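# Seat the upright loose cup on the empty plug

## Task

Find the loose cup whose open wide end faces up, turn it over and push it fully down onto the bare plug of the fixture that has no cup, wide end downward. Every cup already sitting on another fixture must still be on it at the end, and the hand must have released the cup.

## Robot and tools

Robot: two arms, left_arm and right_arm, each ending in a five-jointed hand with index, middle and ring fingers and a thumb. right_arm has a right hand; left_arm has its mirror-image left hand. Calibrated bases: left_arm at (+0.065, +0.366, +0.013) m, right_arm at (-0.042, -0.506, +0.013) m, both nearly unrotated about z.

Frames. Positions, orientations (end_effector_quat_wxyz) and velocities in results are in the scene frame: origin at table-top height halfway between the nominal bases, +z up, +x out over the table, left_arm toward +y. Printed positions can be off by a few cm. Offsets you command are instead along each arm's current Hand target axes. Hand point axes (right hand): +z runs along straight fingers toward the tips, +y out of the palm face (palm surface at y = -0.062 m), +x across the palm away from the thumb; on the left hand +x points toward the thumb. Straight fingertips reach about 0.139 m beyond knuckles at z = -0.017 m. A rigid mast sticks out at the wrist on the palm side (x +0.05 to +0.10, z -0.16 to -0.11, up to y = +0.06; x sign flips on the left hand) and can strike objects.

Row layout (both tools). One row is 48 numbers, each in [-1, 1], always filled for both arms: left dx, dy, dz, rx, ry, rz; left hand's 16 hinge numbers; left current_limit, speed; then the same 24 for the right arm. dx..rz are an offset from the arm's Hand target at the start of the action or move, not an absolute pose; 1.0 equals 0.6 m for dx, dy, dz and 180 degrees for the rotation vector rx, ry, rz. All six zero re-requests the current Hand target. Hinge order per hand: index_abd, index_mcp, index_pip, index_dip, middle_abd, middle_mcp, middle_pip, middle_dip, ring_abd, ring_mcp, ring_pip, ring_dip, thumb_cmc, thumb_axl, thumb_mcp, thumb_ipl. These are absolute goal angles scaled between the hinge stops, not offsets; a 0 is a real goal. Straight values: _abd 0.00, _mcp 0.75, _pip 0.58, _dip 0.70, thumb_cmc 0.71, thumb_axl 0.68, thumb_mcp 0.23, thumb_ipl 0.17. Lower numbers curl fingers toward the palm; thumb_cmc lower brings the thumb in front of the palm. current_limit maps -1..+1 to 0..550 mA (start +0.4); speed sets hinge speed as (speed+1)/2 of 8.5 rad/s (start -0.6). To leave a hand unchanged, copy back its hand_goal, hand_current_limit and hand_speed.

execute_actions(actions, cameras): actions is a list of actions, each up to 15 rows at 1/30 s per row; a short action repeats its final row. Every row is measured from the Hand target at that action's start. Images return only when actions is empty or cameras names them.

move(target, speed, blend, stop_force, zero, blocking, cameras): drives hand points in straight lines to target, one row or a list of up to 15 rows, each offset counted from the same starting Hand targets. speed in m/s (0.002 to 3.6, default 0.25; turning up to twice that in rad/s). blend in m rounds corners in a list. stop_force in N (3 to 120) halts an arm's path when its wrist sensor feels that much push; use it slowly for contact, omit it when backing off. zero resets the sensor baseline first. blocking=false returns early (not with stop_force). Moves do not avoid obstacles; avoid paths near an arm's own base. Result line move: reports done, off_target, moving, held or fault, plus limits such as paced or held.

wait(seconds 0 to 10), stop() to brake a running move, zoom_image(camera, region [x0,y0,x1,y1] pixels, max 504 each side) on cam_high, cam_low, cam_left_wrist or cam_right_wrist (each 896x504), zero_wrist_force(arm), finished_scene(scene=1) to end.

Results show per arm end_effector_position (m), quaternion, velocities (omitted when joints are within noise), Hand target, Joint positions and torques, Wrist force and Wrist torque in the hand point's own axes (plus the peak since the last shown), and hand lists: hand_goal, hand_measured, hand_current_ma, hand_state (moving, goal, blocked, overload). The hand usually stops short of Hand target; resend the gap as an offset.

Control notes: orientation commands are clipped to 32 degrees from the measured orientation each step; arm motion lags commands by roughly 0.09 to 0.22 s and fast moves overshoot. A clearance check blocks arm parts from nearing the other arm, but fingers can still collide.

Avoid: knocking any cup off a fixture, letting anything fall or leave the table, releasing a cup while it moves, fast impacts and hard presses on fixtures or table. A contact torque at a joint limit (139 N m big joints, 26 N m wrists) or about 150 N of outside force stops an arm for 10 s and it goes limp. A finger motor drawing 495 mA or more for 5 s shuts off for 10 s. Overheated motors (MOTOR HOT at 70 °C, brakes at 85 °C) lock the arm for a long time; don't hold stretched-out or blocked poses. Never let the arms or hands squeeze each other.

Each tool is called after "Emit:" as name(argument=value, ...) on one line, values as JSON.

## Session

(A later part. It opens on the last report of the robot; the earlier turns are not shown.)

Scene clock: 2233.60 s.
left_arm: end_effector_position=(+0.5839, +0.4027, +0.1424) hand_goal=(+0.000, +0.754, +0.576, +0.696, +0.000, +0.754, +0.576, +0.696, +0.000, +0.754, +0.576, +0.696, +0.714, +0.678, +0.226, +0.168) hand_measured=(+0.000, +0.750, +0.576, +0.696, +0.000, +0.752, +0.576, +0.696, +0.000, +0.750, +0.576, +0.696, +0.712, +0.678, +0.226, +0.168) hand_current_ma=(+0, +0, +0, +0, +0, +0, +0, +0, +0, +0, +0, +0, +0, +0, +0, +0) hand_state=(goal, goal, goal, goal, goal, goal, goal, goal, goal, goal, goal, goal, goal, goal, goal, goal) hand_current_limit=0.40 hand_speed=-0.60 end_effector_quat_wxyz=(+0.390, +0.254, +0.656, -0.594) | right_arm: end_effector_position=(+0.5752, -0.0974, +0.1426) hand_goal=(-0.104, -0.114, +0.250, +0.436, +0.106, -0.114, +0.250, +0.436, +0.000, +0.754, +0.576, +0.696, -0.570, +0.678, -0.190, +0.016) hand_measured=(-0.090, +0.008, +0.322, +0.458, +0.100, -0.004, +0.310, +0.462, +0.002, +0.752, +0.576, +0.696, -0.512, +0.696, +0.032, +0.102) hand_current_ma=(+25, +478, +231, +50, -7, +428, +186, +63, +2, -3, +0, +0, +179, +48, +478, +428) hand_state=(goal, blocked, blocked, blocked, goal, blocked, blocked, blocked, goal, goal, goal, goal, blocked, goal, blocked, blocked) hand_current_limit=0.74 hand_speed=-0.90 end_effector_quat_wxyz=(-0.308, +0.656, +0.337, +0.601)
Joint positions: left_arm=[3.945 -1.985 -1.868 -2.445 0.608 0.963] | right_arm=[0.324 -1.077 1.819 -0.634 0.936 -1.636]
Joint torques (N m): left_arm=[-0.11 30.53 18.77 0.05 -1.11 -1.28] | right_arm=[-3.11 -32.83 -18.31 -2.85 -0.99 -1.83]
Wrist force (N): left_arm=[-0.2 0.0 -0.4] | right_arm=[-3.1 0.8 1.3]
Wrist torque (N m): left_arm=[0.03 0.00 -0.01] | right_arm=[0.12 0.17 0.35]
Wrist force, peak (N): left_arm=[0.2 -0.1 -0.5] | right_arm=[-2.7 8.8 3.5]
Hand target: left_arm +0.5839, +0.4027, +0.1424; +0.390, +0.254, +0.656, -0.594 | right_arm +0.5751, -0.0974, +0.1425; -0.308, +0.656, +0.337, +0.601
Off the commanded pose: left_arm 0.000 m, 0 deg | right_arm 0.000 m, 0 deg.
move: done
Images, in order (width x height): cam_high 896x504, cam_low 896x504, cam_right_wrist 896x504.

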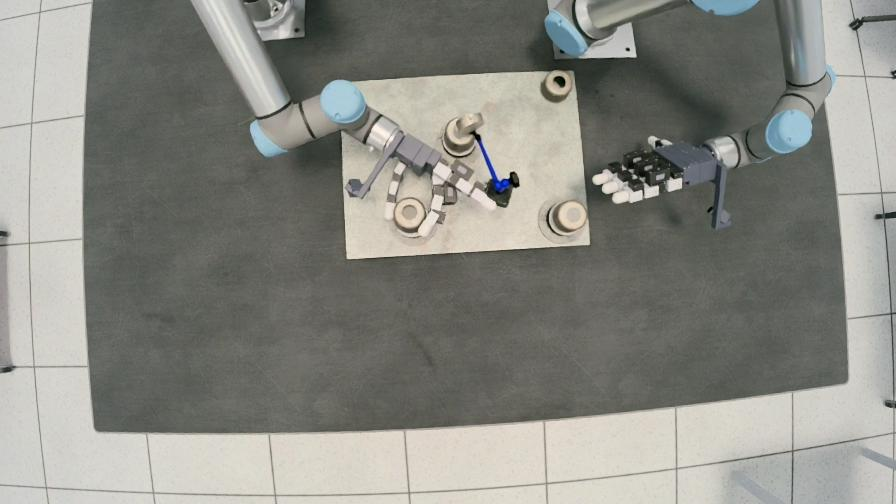

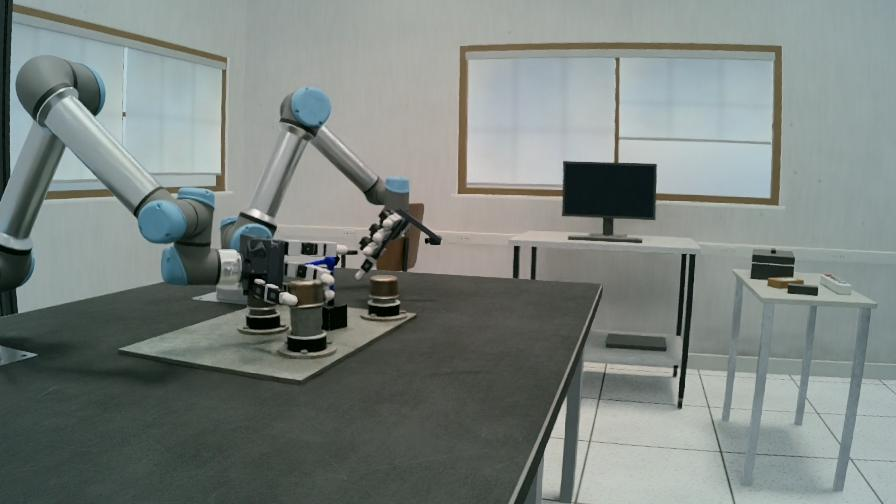

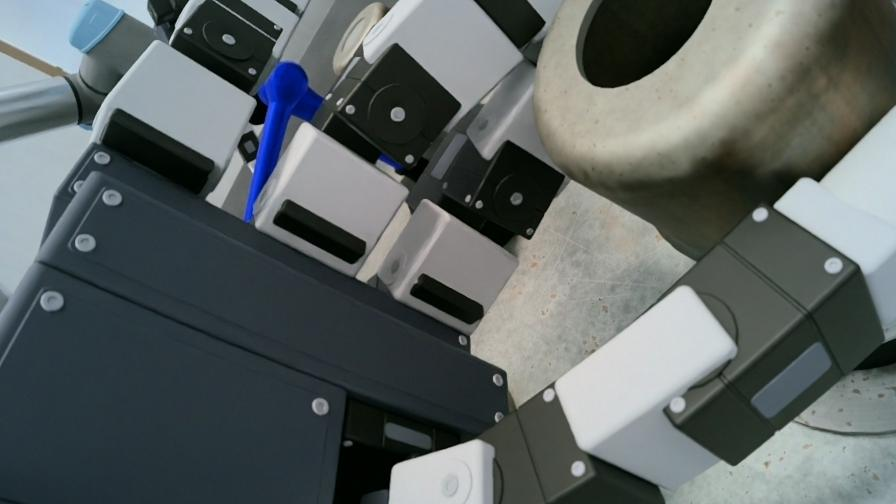

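Emit:
move(target=[0,0,0,0,0,0,0,0.754,0.576,0.696,0,0.754,0.576,0.696,0,0.754,0.576,0.696,0.714,0.678,0.226,0.168,0.4,-0.6,0.0045,0.0038,0.0015,0,0,0.0167,-0.105,-0.115,0.25,0.435,0.105,-0.115,0.25,0.435,0,0.754,0.576,0.696,-0.571,0.678,-0.19,0.016,0.74,-0.9], speed=0.03, cameras=["cam_high", "cam_low", "cam_right_wrist"])

Emit:
zoom_image(camera="cam_low", region=[270, 265, 350, 355])

Emit:
zoom_image(camera="cam_high", region=[385, 185, 440, 245])

Scene clock: 2281.13 s.
left_arm: end_effector_position=(+0.5839, +0.4027, +0.1424) hand_goal=(+0.000, +0.754, +0.576, +0.696, +0.000, +0.754, +0.576, +0.696, +0.000, +0.754, +0.576, +0.696, +0.714, +0.678, +0.226, +0.168) hand_measured=(+0.000, +0.750, +0.576, +0.696, +0.000, +0.752, +0.576, +0.696, +0.000, +0.750, +0.576, +0.696, +0.712, +0.678, +0.226, +0.168) hand_current_ma=(+0, +0, +0, +0, +0, +0, +0, +0, +0, +0, +0, +0, +0, +0, +0, +0) hand_state=(goal, goal, goal, goal, goal, goal, goal, goal, goal, goal, goal, goal, goal, goal, goal, goal) hand_current_limit=0.40 hand_speed=-0.60 end_effector_quat_wxyz=(+0.390, +0.254, +0.656, -0.594) | right_arm: end_effector_position=(+0.5777, -0.0978, +0.1451) hand_goal=(-0.104, -0.114, +0.250, +0.436, +0.106, -0.114, +0.250, +0.436, +0.000, +0.754, +0.576, +0.696, -0.570, +0.678, -0.190, +0.016) hand_measured=(-0.090, +0.008, +0.322, +0.458, +0.100, -0.004, +0.310, +0.462, +0.002, +0.752, +0.576, +0.696, -0.512, +0.696, +0.032, +0.102) hand_current_ma=(+25, +479, +231, +50, -7, +428, +186, +63, +2, -3, +0, +0, +179, +48, +479, +428) hand_state=(goal, blocked, blocked, blocked, goal, blocked, blocked, blocked, goal, goal, goal, goal, blocked, goal, blocked, blocked) hand_current_limit=0.74 hand_speed=-0.90 end_effector_quat_wxyz=(-0.324, +0.664, +0.320, +0.593)
Joint positions: left_arm=[3.945 -1.985 -1.868 -2.445 0.608 0.963] | right_arm=[0.32 -1.083 1.806 -0.614 0.932 -1.584]
Joint torques (N m): left_arm=[-0.26 30.51 18.57 0.19 -1.19 -1.23] | right_arm=[-4.49 -42.18 -17.22 -2.4 -1.18 -2.23]
Wrist force (N): left_arm=[0.1 -0.1 -0.1] | right_arm=[-3.1 1.8 1.2]
Wrist torque (N m): left_arm=[0.00 -0.03 0.02] | right_arm=[0.21 0.18 0.24]
Wrist force, peak (N): left_arm=[0.4 0.3 -0.1] | right_arm=[-3.9 0.8 1.2]
Hand target: left_arm +0.5839, +0.4027, +0.1424; +0.390, +0.254, +0.656, -0.594 | right_arm +0.5777, -0.0978, +0.1451; -0.324, +0.664, +0.320, +0.593
Off the commanded pose: left_arm 0.000 m, 0 deg | right_arm 0.000 m, 0 deg.
move: done
Images, in order (width x height): cam_high 896x504, cam_low 896x504, cam_right_wrist 896x504.

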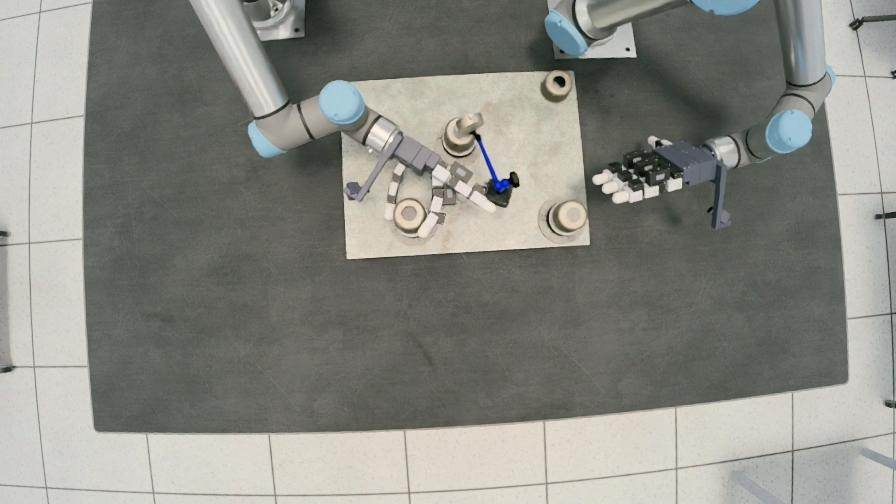

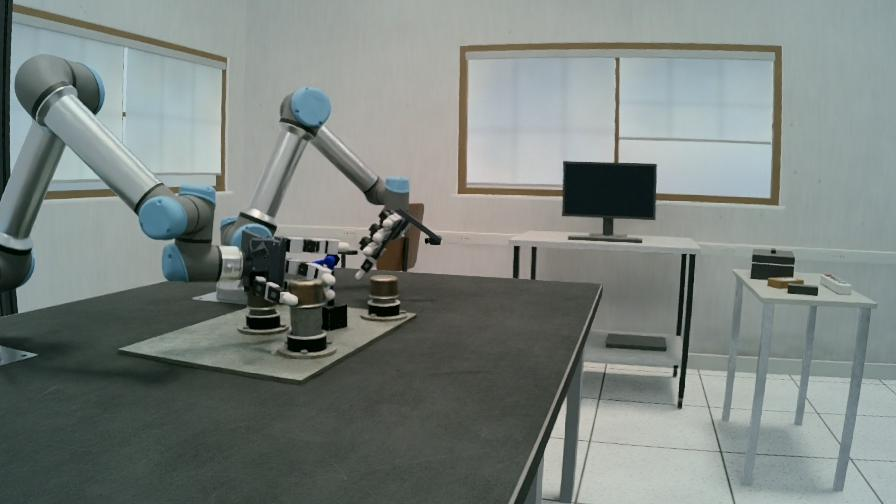

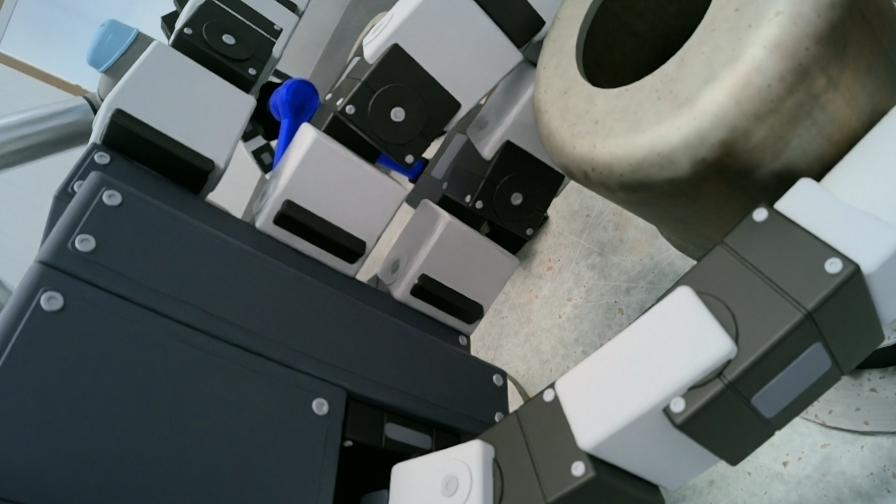

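Scaled by 5.600 from the camera's 896x504 image, which has a finer 1280x720 frame.

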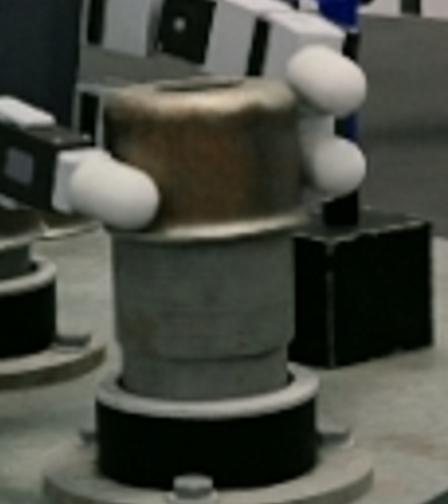

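Scaled by 8.400 from the camera's 896x504 image, which has a finer 1280x720 frame.

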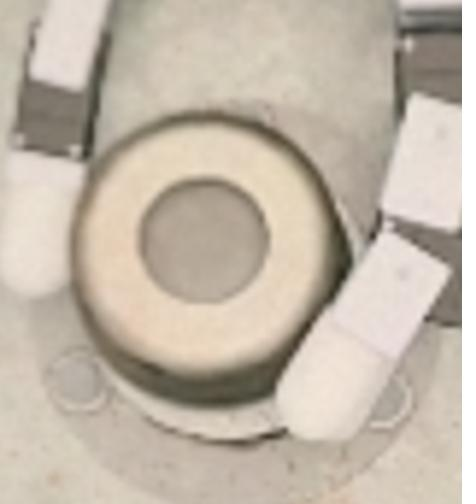

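Emit:
move(target=[0,0,0,0,0,0,0,0.754,0.576,0.696,0,0.754,0.576,0.696,0,0.754,0.576,0.696,0.714,0.678,0.226,0.168,0.4,-0.6,0,0,0,0,0,0.0194,-0.105,-0.115,0.25,0.435,0.105,-0.115,0.25,0.435,0,0.754,0.576,0.696,-0.571,0.678,-0.19,0.016,0.74,-0.9], speed=0.03, cameras=["cam_high", "cam_low"])

Emit:
zoom_image(camera="cam_low", region=[270, 265, 350, 355])

Emit:
zoom_image(camera="cam_high", region=[385, 185, 440, 245])

Emit:
move(target=[0,0,0,0,0,0,0,0.754,0.576,0.696,0,0.754,0.576,0.696,0,0.754,0.576,0.696,0.714,0.678,0.226,0.168,0.4,-0.6,-0.0941,0.0106,0.0082,0,0,0,-0.105,-0.115,0.25,0.435,0.105,-0.115,0.25,0.435,0,0.754,0.576,0.696,-0.571,0.678,-0.19,0.016,0.74,-0.9], speed=0.015, stop_force=5, cameras=["cam_high", "cam_low", "cam_right_wrist"])

Emit:
zoom_image(camera="cam_low", region=[270, 275, 350, 365])

Emit:
zoom_image(camera="cam_high", region=[385, 185, 440, 245])

Scene clock: 2348.37 s.
left_arm: end_effector_position=(+0.5839, +0.4027, +0.1424) hand_goal=(+0.000, +0.754, +0.576, +0.696, +0.000, +0.754, +0.576, +0.696, +0.000, +0.754, +0.576, +0.696, +0.714, +0.678, +0.226, +0.168) hand_measured=(+0.000, +0.750, +0.576, +0.696, +0.000, +0.752, +0.576, +0.696, +0.000, +0.750, +0.576, +0.696, +0.712, +0.678, +0.226, +0.168) hand_current_ma=(+0, +0, +0, +0, +0, +0, +0, +0, +0, +0, +0, +0, +0, +0, +0, +0) hand_state=(goal, goal, goal, goal, goal, goal, goal, goal, goal, goal, goal, goal, goal, goal, goal, goal) hand_current_limit=0.40 hand_speed=-0.60 end_effector_quat_wxyz=(+0.390, +0.254, +0.656, -0.594) | right_arm: end_effector_position=(+0.5777, -0.0978, +0.1451) hand_goal=(-0.104, -0.114, +0.250, +0.436, +0.106, -0.114, +0.250, +0.436, +0.000, +0.754, +0.576, +0.696, -0.570, +0.678, -0.190, +0.016) hand_measured=(-0.090, +0.008, +0.322, +0.458, +0.100, -0.004, +0.310, +0.462, +0.002, +0.752, +0.576, +0.696, -0.512, +0.696, +0.032, +0.102) hand_current_ma=(+25, +479, +231, +50, -7, +428, +186, +63, +2, -3, +0, +0, +179, +48, +479, +428) hand_state=(goal, blocked, blocked, blocked, goal, blocked, blocked, blocked, goal, goal, goal, goal, blocked, goal, blocked, blocked) hand_current_limit=0.74 hand_speed=-0.90 end_effector_quat_wxyz=(-0.342, +0.674, +0.299, +0.583)
Joint positions: left_arm=[3.945 -1.985 -1.868 -2.445 0.608 0.963] | right_arm=[0.317 -1.089 1.799 -0.6 0.93 -1.524]
Joint torques (N m): left_arm=[0.75 30.1 19.18 0.13 -1.15 -1.25] | right_arm=[-5.84 -43.42 -22.14 -1.98 -1.27 -1.8]
Wrist force (N): left_arm=[0.1 -0.1 -0.2] | right_arm=[-3.2 1.9 1.2]
Wrist torque (N m): left_arm=[0.01 -0.02 0.01] | right_arm=[0.20 0.19 0.23]
Wrist force, peak (N): left_arm=[0.4 0.0 -0.5] | right_arm=[-3.3 1.8 1.4]
Hand target: left_arm +0.5839, +0.4027, +0.1424; +0.390, +0.254, +0.656, -0.594 | right_arm +0.5777, -0.0978, +0.1451; -0.342, +0.674, +0.299, +0.583
Off the commanded pose: left_arm 0.000 m, 0 deg | right_arm 0.000 m, 0 deg.
move: done
Images, in order (width x height): cam_high 896x504, cam_low 896x504.

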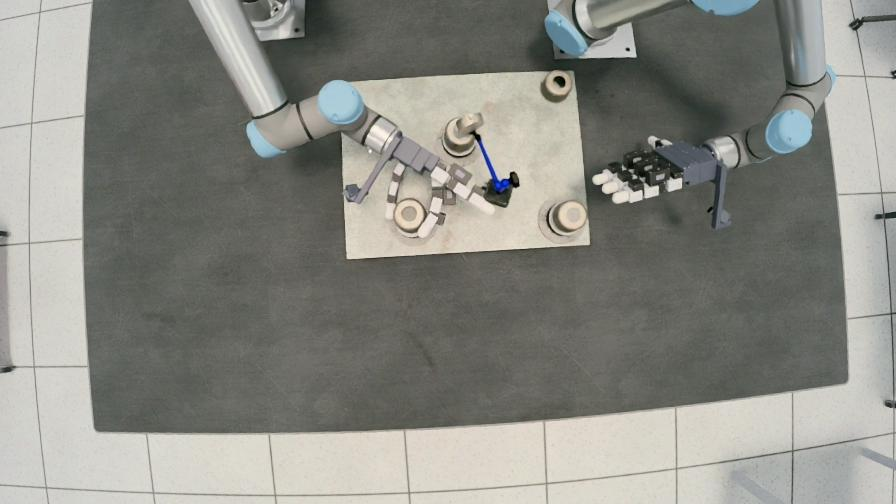

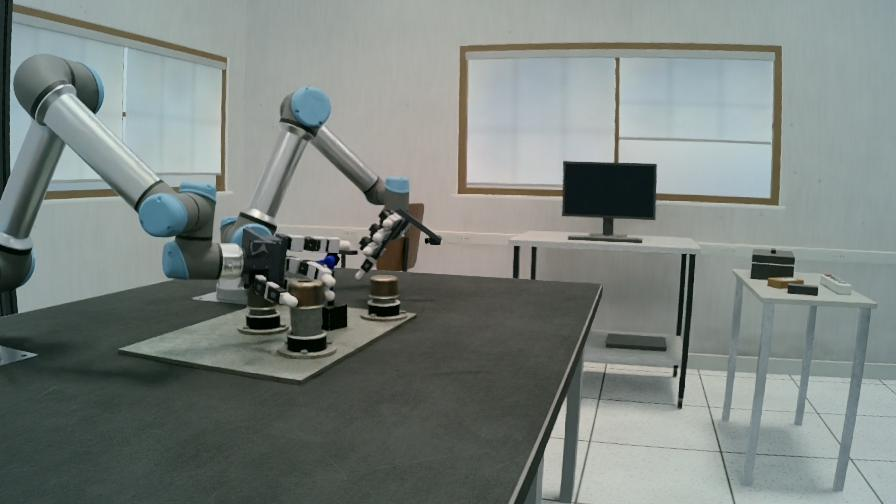

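Scaled by 5.600 from the camera's 896x504 image, which has a finer 1280x720 frame.

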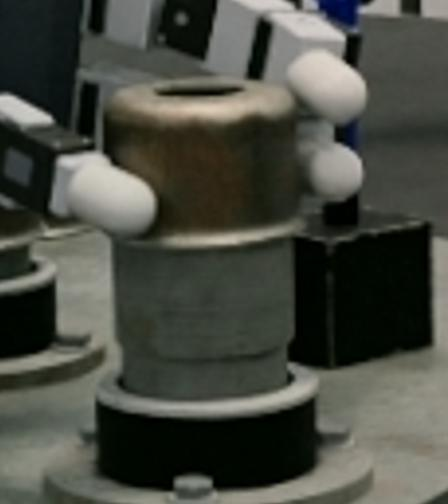

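Scaled by 8.400 from the camera's 896x504 image, which has a finer 1280x720 frame.

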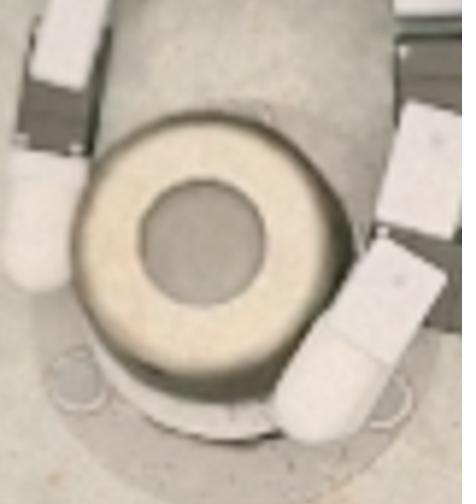

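Scene clock: 2350.77 s.
left_arm: end_effector_position=(+0.5839, +0.4027, +0.1424) hand_goal=(+0.000, +0.754, +0.576, +0.696, +0.000, +0.754, +0.576, +0.696, +0.000, +0.754, +0.576, +0.696, +0.714, +0.678, +0.226, +0.168) hand_measured=(+0.000, +0.750, +0.576, +0.696, +0.000, +0.752, +0.576, +0.696, +0.000, +0.750, +0.576, +0.696, +0.712, +0.678, +0.226, +0.168) hand_current_ma=(+0, +0, +0, +0, +0, +0, +0, +0, +0, +0, +0, +0, +0, +0, +0, +0) hand_state=(goal, goal, goal, goal, goal, goal, goal, goal, goal, goal, goal, goal, goal, goal, goal, goal) hand_current_limit=0.40 hand_speed=-0.60 end_effector_quat_wxyz=(+0.390, +0.254, +0.656, -0.594) | right_arm: end_effector_position=(+0.5776, -0.0978, +0.1258) hand_goal=(-0.104, -0.114, +0.250, +0.436, +0.106, -0.114, +0.250, +0.436, +0.000, +0.754, +0.576, +0.696, -0.570, +0.678, -0.190, +0.016) hand_measured=(-0.106, +0.004, +0.320, +0.458, +0.084, -0.008, +0.310, +0.462, +0.002, +0.752, +0.576, +0.696, -0.546, +0.686, +0.036, +0.102) hand_current_ma=(-2, +469, +224, +50, -42, +415, +185, +62, +2, -3, +0, +0, +56, +20, +479, +428) hand_state=(goal, blocked, blocked, blocked, blocked, blocked, blocked, blocked, goal, goal, goal, goal, blocked, goal, blocked, blocked) hand_current_limit=0.74 hand_speed=-0.90 end_effector_quat_wxyz=(-0.342, +0.674, +0.299, +0.583)
Joint positions: left_arm=[3.945 -1.985 -1.868 -2.445 0.608 0.963] | right_arm=[0.317 -1.058 1.812 -0.645 0.93 -1.524]
Joint torques (N m): left_arm=[0.02 30.24 17.95 0.22 -1.13 -1.27] | right_arm=[-2.14 -48.93 -25.81 -2.4 -0.34 -0.42]
Wrist force (N): left_arm=[0.2 0.0 -0.6] | right_arm=[-0.7 5.9 0.7]
Wrist torque (N m): left_arm=[0.06 -0.05 0.02] | right_arm=[0.36 0.09 0.21]
Wrist force, peak (N): left_arm=[0.2 0.0 -0.6] | right_arm=[-0.3 7.5 1.4]
Hand target: left_arm +0.5839, +0.4027, +0.1424; +0.390, +0.254, +0.656, -0.594 | right_arm +0.5777, -0.0978, +0.1258; -0.342, +0.674, +0.299, +0.583 (not the last commanded pose)
Off the commanded pose: left_arm 0.000 m, 0 deg | right_arm 0.038 m, 0 deg.
move: contact (right_arm)
Images, in order (width x height): cam_high 896x504, cam_low 896x504, cam_right_wrist 896x504.

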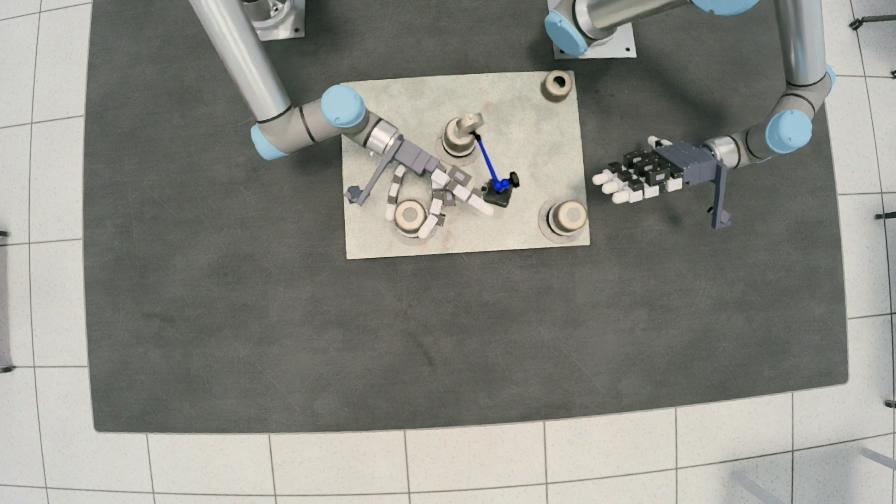

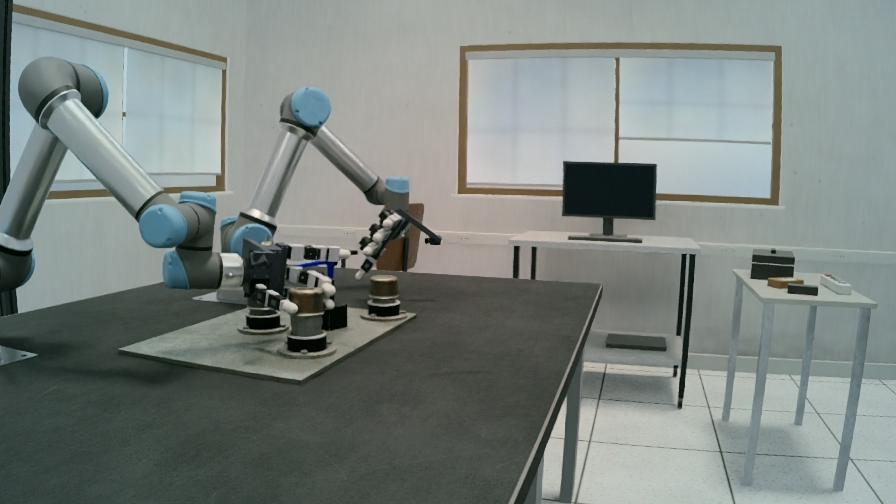

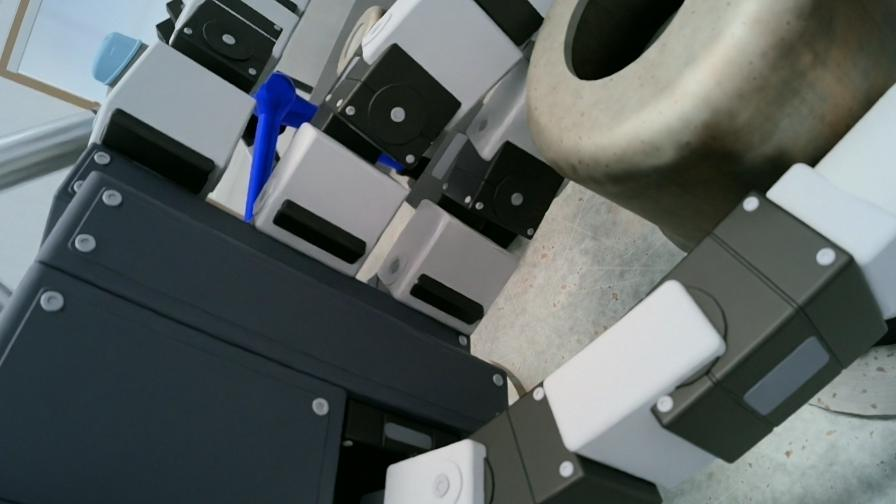

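Scaled by 5.600 from the camera's 896x504 image, which has a finer 1280x720 frame.

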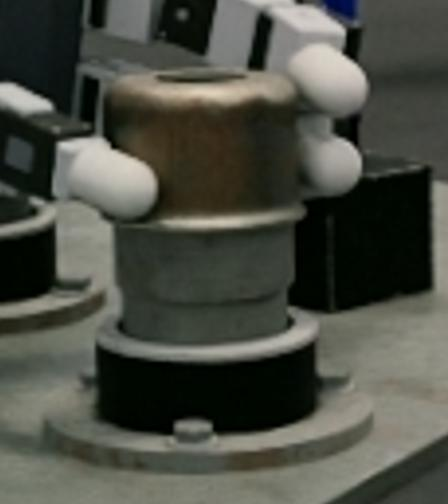

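Scaled by 8.400 from the camera's 896x504 image, which has a finer 1280x720 frame.

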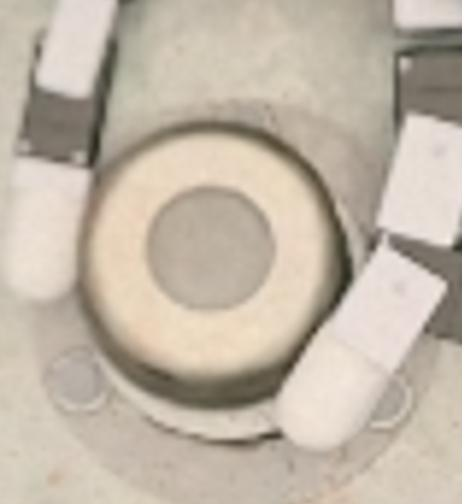

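Emit:
zoom_image(camera="cam_high", region=[380, 90, 520, 230])

Emit:
zoom_image(camera="cam_low", region=[220, 220, 340, 340])

Scaled by 3.600 from the camera's 896x504 image, which has a finer 1280x720 frame.

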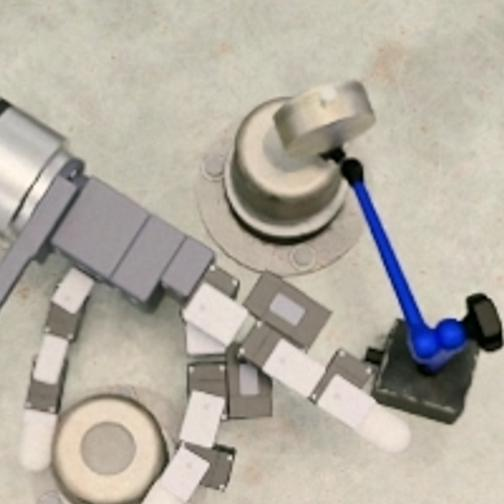

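Scaled by 4.200 from the camera's 896x504 image, which has a finer 1280x720 frame.

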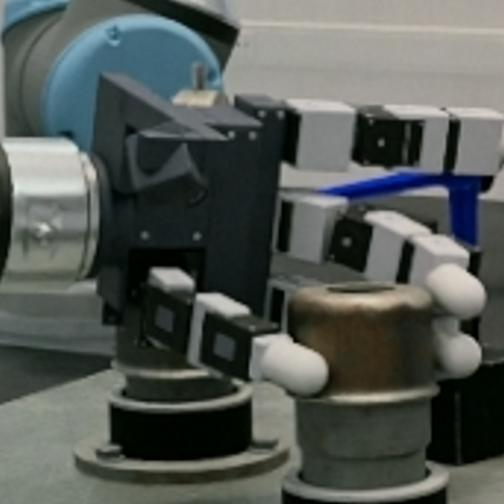

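Emit:
move(target=[0,0,0,0,0,0,0,0.754,0.576,0.696,0,0.754,0.576,0.696,0,0.754,0.576,0.696,0.714,0.678,0.226,0.168,0.4,-0.6,0,0.0033,0,0,0,0,-0.105,-0.115,0.25,0.435,0.105,-0.115,0.25,0.435,0,0.754,0.576,0.696,-0.571,0.678,-0.19,0.016,0.74,-0.9], speed=0.01, cameras=["cam_high", "cam_low"])

Emit:
zoom_image(camera="cam_low", region=[280, 275, 340, 335])

Emit:
zoom_image(camera="cam_high", region=[385, 185, 440, 245])

Scene clock: 2396.23 s.
left_arm: end_effector_position=(+0.5839, +0.4027, +0.1424) hand_goal=(+0.000, +0.754, +0.576, +0.696, +0.000, +0.754, +0.576, +0.696, +0.000, +0.754, +0.576, +0.696, +0.714, +0.678, +0.226, +0.168) hand_measured=(+0.000, +0.750, +0.576, +0.696, +0.000, +0.752, +0.576, +0.696, +0.000, +0.750, +0.576, +0.696, +0.712, +0.678, +0.226, +0.168) hand_current_ma=(+0, +0, +0, +0, +0, +0, +0, +0, +0, +0, +0, +0, +0, +0, +0, +0) hand_state=(goal, goal, goal, goal, goal, goal, goal, goal, goal, goal, goal, goal, goal, goal, goal, goal) hand_current_limit=0.40 hand_speed=-0.60 end_effector_quat_wxyz=(+0.390, +0.254, +0.656, -0.594) | right_arm: end_effector_position=(+0.5793, -0.0990, +0.1255) hand_goal=(-0.104, -0.114, +0.250, +0.436, +0.106, -0.114, +0.250, +0.436, +0.000, +0.754, +0.576, +0.696, -0.570, +0.678, -0.190, +0.016) hand_measured=(-0.098, +0.004, +0.320, +0.458, +0.092, -0.008, +0.310, +0.462, +0.002, +0.752, +0.576, +0.696, -0.528, +0.690, +0.036, +0.100) hand_current_ma=(+7, +469, +224, +50, -26, +414, +185, +62, +2, -3, +0, +0, +119, +29, +479, +413) hand_state=(goal, blocked, blocked, blocked, goal, blocked, blocked, blocked, goal, goal, goal, goal, blocked, goal, blocked, blocked) hand_current_limit=0.74 hand_speed=-0.90 end_effector_quat_wxyz=(-0.342, +0.674, +0.299, +0.583)
Joint positions: left_arm=[3.945 -1.985 -1.868 -2.445 0.608 0.963] | right_arm=[0.314 -1.056 1.81 -0.644 0.927 -1.524]
Joint torques (N m): left_arm=[0.62 29.75 18.41 0.31 -1.15 -1.3] | right_arm=[-5.09 -36.63 -24.56 -0.87 -1.3 -1.89]
Wrist force (N): left_arm=[0.1 0.2 -0.2] | right_arm=[-3.4 -0.1 -0.2]
Wrist torque (N m): left_arm=[0.05 -0.03 0.01] | right_arm=[0.04 0.12 0.36]
Wrist force, peak (N): left_arm=[0.7 0.1 -0.1] | right_arm=[-1.9 6.0 0.6]
Hand target: left_arm +0.5839, +0.4027, +0.1424; +0.390, +0.254, +0.656, -0.594 | right_arm +0.5792, -0.0990, +0.1255; -0.342, +0.674, +0.299, +0.583
Off the commanded pose: left_arm 0.000 m, 0 deg | right_arm 0.000 m, 0 deg.
move: done
Images, in order (width x height): cam_high 896x504, cam_low 896x504.

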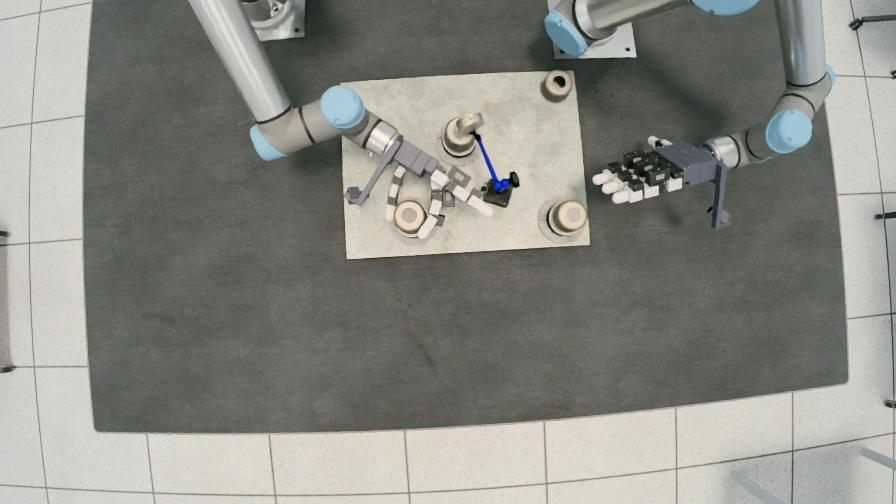

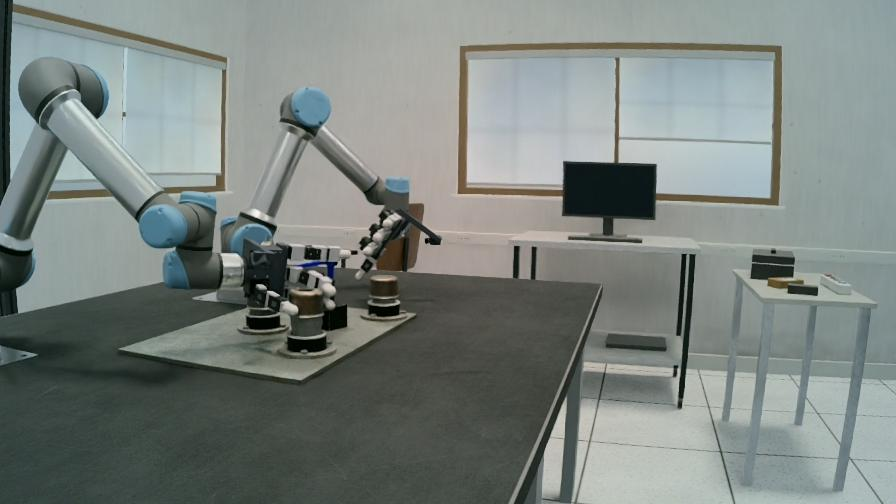

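Scaled by 8.400 from the camera's 896x504 image, which has a finer 1280x720 frame.

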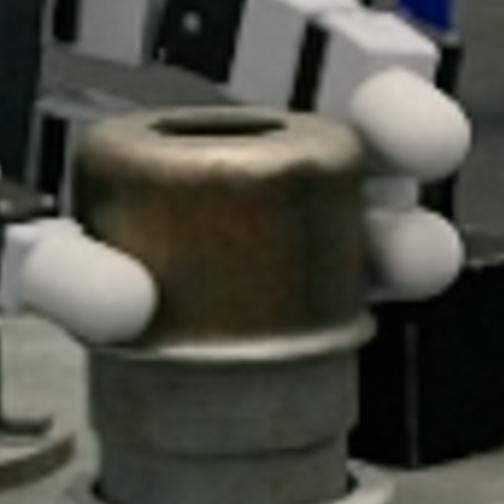

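Scaled by 8.400 from the camera's 896x504 image, which has a finer 1280x720 frame.

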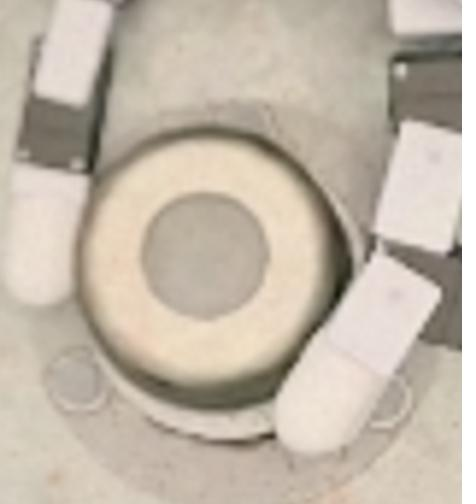

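Emit:
move(target=[0,0,0,0,0,0,0,0.754,0.576,0.696,0,0.754,0.576,0.696,0,0.754,0.576,0.696,0.714,0.678,0.226,0.168,0.4,-0.6,-0.0627,0.006,0.0055,0,0,0,-0.105,-0.115,0.25,0.435,0.105,-0.115,0.25,0.435,0,0.754,0.576,0.696,-0.571,0.678,-0.19,0.016,0.74,-0.9], speed=0.012, stop_force=6, cameras=["cam_high", "cam_low"])

Emit:
zoom_image(camera="cam_low", region=[280, 275, 340, 335])

Emit:
zoom_image(camera="cam_high", region=[385, 185, 440, 245])

Scene clock: 2418.97 s.
left_arm: end_effector_position=(+0.5839, +0.4027, +0.1424) hand_goal=(+0.000, +0.754, +0.576, +0.696, +0.000, +0.754, +0.576, +0.696, +0.000, +0.754, +0.576, +0.696, +0.714, +0.678, +0.226, +0.168) hand_measured=(+0.000, +0.750, +0.576, +0.696, +0.000, +0.752, +0.576, +0.696, +0.000, +0.750, +0.576, +0.696, +0.712, +0.678, +0.226, +0.168) hand_current_ma=(+0, +0, +0, +0, +0, +0, +0, +0, +0, +0, +0, +0, +0, +0, +0, +0) hand_state=(goal, goal, goal, goal, goal, goal, goal, goal, goal, goal, goal, goal, goal, goal, goal, goal) hand_current_limit=0.40 hand_speed=-0.60 end_effector_quat_wxyz=(+0.390, +0.254, +0.656, -0.594) | right_arm: end_effector_position=(+0.5789, -0.0987, +0.1003) hand_goal=(-0.104, -0.114, +0.250, +0.436, +0.106, -0.114, +0.250, +0.436, +0.000, +0.754, +0.576, +0.696, -0.570, +0.678, -0.190, +0.016) hand_measured=(-0.120, +0.002, +0.320, +0.458, +0.072, -0.012, +0.306, +0.462, +0.002, +0.752, +0.576, +0.696, -0.532, +0.690, +0.036, +0.100) hand_current_ma=(-30, +462, +224, +50, -73, +396, +170, +61, +2, -3, +0, +0, +104, +29, +479, +413) hand_state=(goal, blocked, blocked, blocked, blocked, blocked, blocked, blocked, goal, goal, goal, goal, blocked, goal, blocked, blocked) hand_current_limit=0.74 hand_speed=-0.90 end_effector_quat_wxyz=(-0.342, +0.674, +0.299, +0.583)
Joint positions: left_arm=[3.945 -1.985 -1.868 -2.445 0.608 0.963] | right_arm=[0.315 -1.013 1.824 -0.702 0.927 -1.524]
Joint torques (N m): left_arm=[0.36 29.96 18.85 0.34 -1.14 -1.25] | right_arm=[5.49 -48.19 -24.73 -1.71 0.37 0.51]
Wrist force (N): left_arm=[0.1 -0.1 -0.4] | right_arm=[-0.7 3.0 0.8]
Wrist torque (N m): left_arm=[0.03 -0.03 0.01] | right_arm=[0.20 0.18 0.30]
Wrist force, peak (N): left_arm=[0.4 0.2 -0.3] | right_arm=[-1.7 5.0 -0.7]
Hand target: left_arm +0.5839, +0.4027, +0.1424; +0.390, +0.254, +0.656, -0.594 | right_arm +0.5789, -0.0987, +0.1003; -0.342, +0.674, +0.299, +0.583 (not the last commanded pose)
Off the commanded pose: left_arm 0.000 m, 0 deg | right_arm 0.013 m, 0 deg.
move: contact (right_arm)
Images, in order (width x height): cam_high 896x504, cam_low 896x504.

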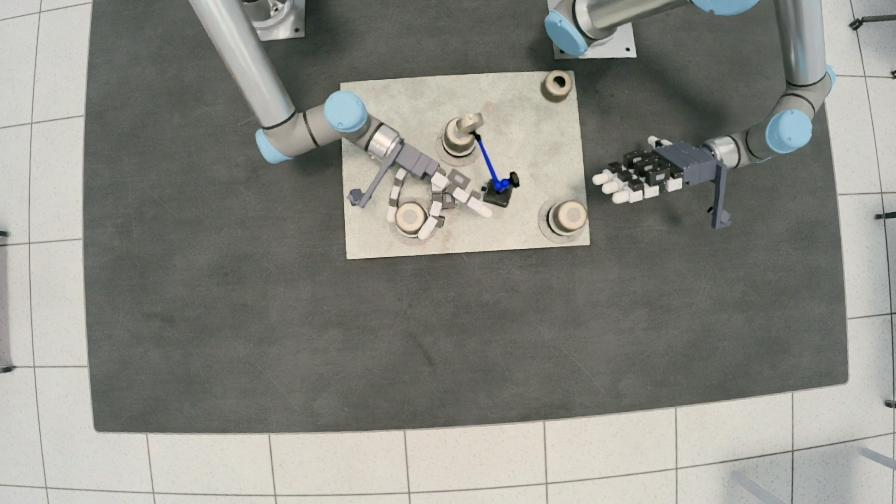

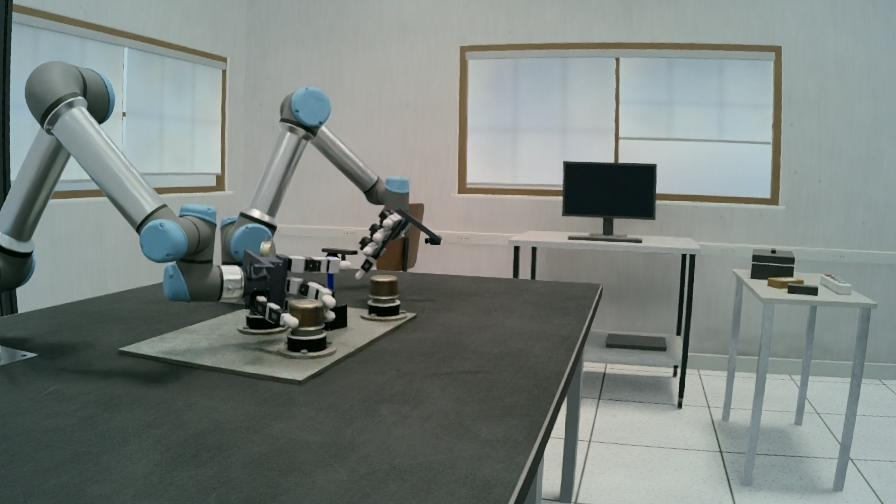

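Scaled by 8.400 from the camera's 896x504 image, which has a finer 1280x720 frame.

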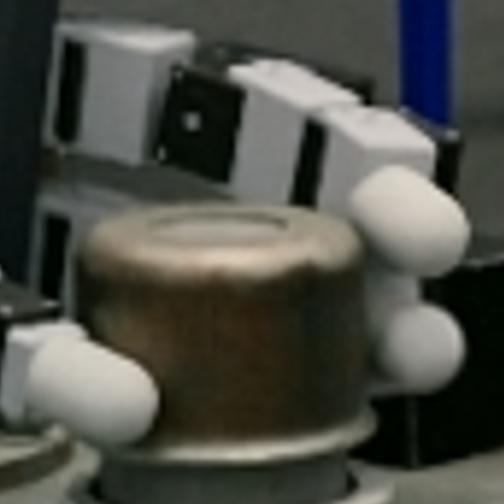

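Scaled by 8.400 from the camera's 896x504 image, which has a finer 1280x720 frame.

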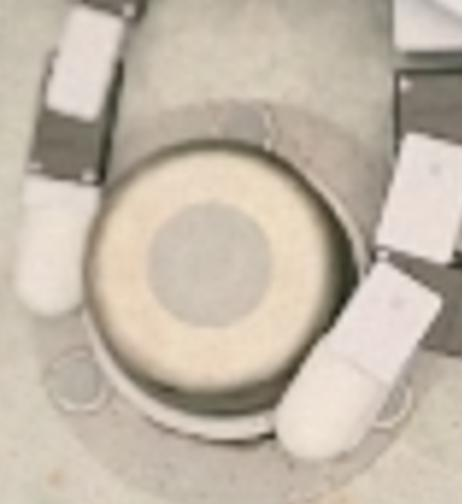

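Emit:
zoom_image(camera="cam_low", region=[360, 265, 420, 325])

Emit:
zoom_image(camera="cam_low", region=[275, 295, 345, 365])

Scaled by 8.400 from the camera's 896x504 image, which has a finer 1280x720 frame.

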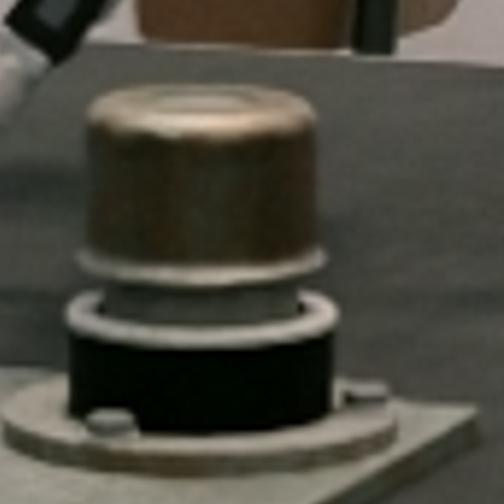

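Scaled by 7.200 from the camera's 896x504 image, which has a finer 1280x720 frame.

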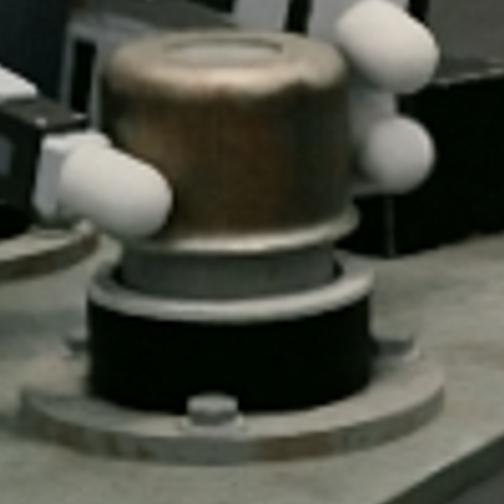

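Emit:
move(target=[0,0,0,0,0,0,0,0.754,0.576,0.696,0,0.754,0.576,0.696,0,0.754,0.576,0.696,0.714,0.678,0.226,0.168,0.4,-0.6,-0.0248,0.0028,0.0022,0,0,0,-0.105,-0.115,0.25,0.435,0.105,-0.115,0.25,0.435,0,0.754,0.576,0.696,-0.571,0.678,-0.19,0.016,0.74,-0.9], speed=0.012, stop_force=10, cameras=["cam_high", "cam_low"])

Emit:
zoom_image(camera="cam_low", region=[275, 295, 345, 365])

Emit:
zoom_image(camera="cam_high", region=[385, 185, 440, 245])

Scene clock: 2463.93 s.
left_arm: end_effector_position=(+0.5839, +0.4027, +0.1424) hand_goal=(+0.000, +0.754, +0.576, +0.696, +0.000, +0.754, +0.576, +0.696, +0.000, +0.754, +0.576, +0.696, +0.714, +0.678, +0.226, +0.168) hand_measured=(+0.000, +0.750, +0.576, +0.696, +0.000, +0.752, +0.576, +0.696, +0.000, +0.750, +0.576, +0.696, +0.712, +0.678, +0.226, +0.168) hand_current_ma=(+0, +0, +0, +0, +0, +0, +0, +0, +0, +0, +0, +0, +0, +0, +0, +0) hand_state=(goal, goal, goal, goal, goal, goal, goal, goal, goal, goal, goal, goal, goal, goal, goal, goal) hand_current_limit=0.40 hand_speed=-0.60 end_effector_quat_wxyz=(+0.390, +0.254, +0.656, -0.594) | right_arm: end_effector_position=(+0.5789, -0.0987, +0.0853) hand_goal=(-0.104, -0.114, +0.250, +0.436, +0.106, -0.114, +0.250, +0.436, +0.000, +0.754, +0.576, +0.696, -0.570, +0.678, -0.190, +0.016) hand_measured=(-0.134, +0.002, +0.324, +0.462, +0.062, -0.014, +0.304, +0.460, +0.002, +0.752, +0.576, +0.696, -0.616, +0.662, +0.040, +0.100) hand_current_ma=(-66, +466, +244, +65, -105, +386, +161, +58, +2, -3, +0, +0, -136, -44, +478, +413) hand_state=(blocked, blocked, blocked, blocked, blocked, blocked, blocked, blocked, goal, goal, goal, goal, blocked, goal, blocked, blocked) hand_current_limit=0.74 hand_speed=-0.90 end_effector_quat_wxyz=(-0.342, +0.674, +0.299, +0.583)
Joint positions: left_arm=[3.945 -1.985 -1.868 -2.445 0.608 0.963] | right_arm=[0.315 -0.986 1.831 -0.735 0.927 -1.524]
Joint torques (N m): left_arm=[0.3 30.44 19.6 0.3 -1.17 -1.23] | right_arm=[-2.92 -44.03 -13.19 1.85 -1.49 0.05]
Wrist force (N): left_arm=[0.2 -0.2 -0.3] | right_arm=[5.8 2.6 1.7]
Wrist torque (N m): left_arm=[0.00 -0.04 0.02] | right_arm=[0.17 0.12 0.05]
Wrist force, peak (N): left_arm=[0.1 0.4 -0.4] | right_arm=[8.7 0.5 0.6]
Hand target: left_arm +0.5839, +0.4027, +0.1424; +0.390, +0.254, +0.656, -0.594 | right_arm +0.5789, -0.0987, +0.0853; -0.342, +0.674, +0.299, +0.583
Off the commanded pose: left_arm 0.000 m, 0 deg | right_arm 0.000 m, 0 deg.
move: done
Images, in order (width x height): cam_high 896x504, cam_low 896x504.

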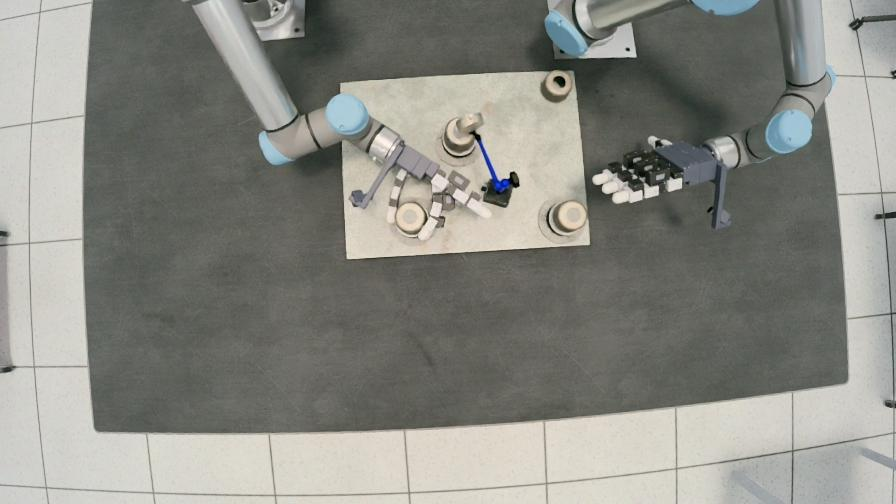

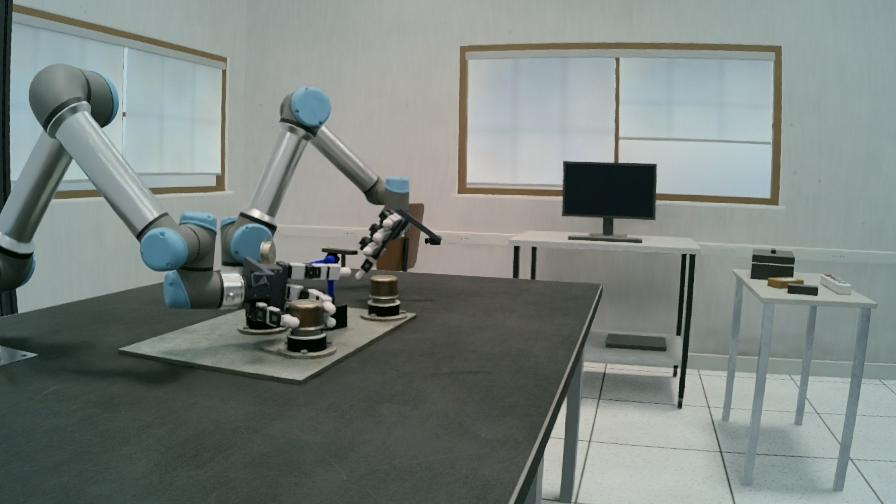

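Scaled by 7.200 from the camera's 896x504 image, which has a finer 1280x720 frame.

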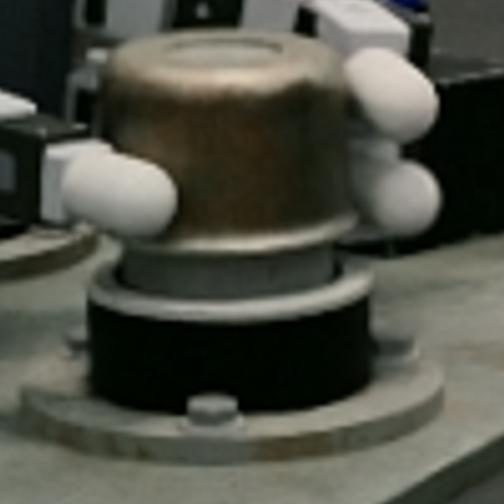

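Scaled by 8.400 from the camera's 896x504 image, which has a finer 1280x720 frame.

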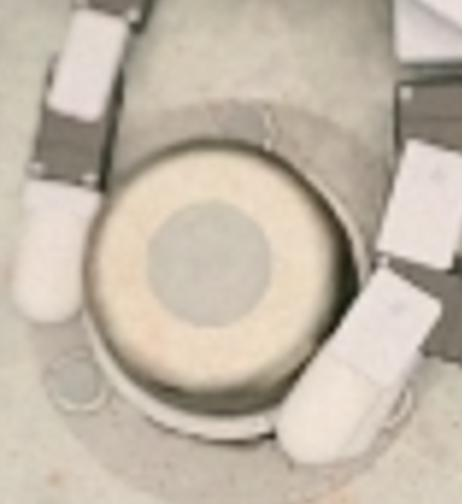

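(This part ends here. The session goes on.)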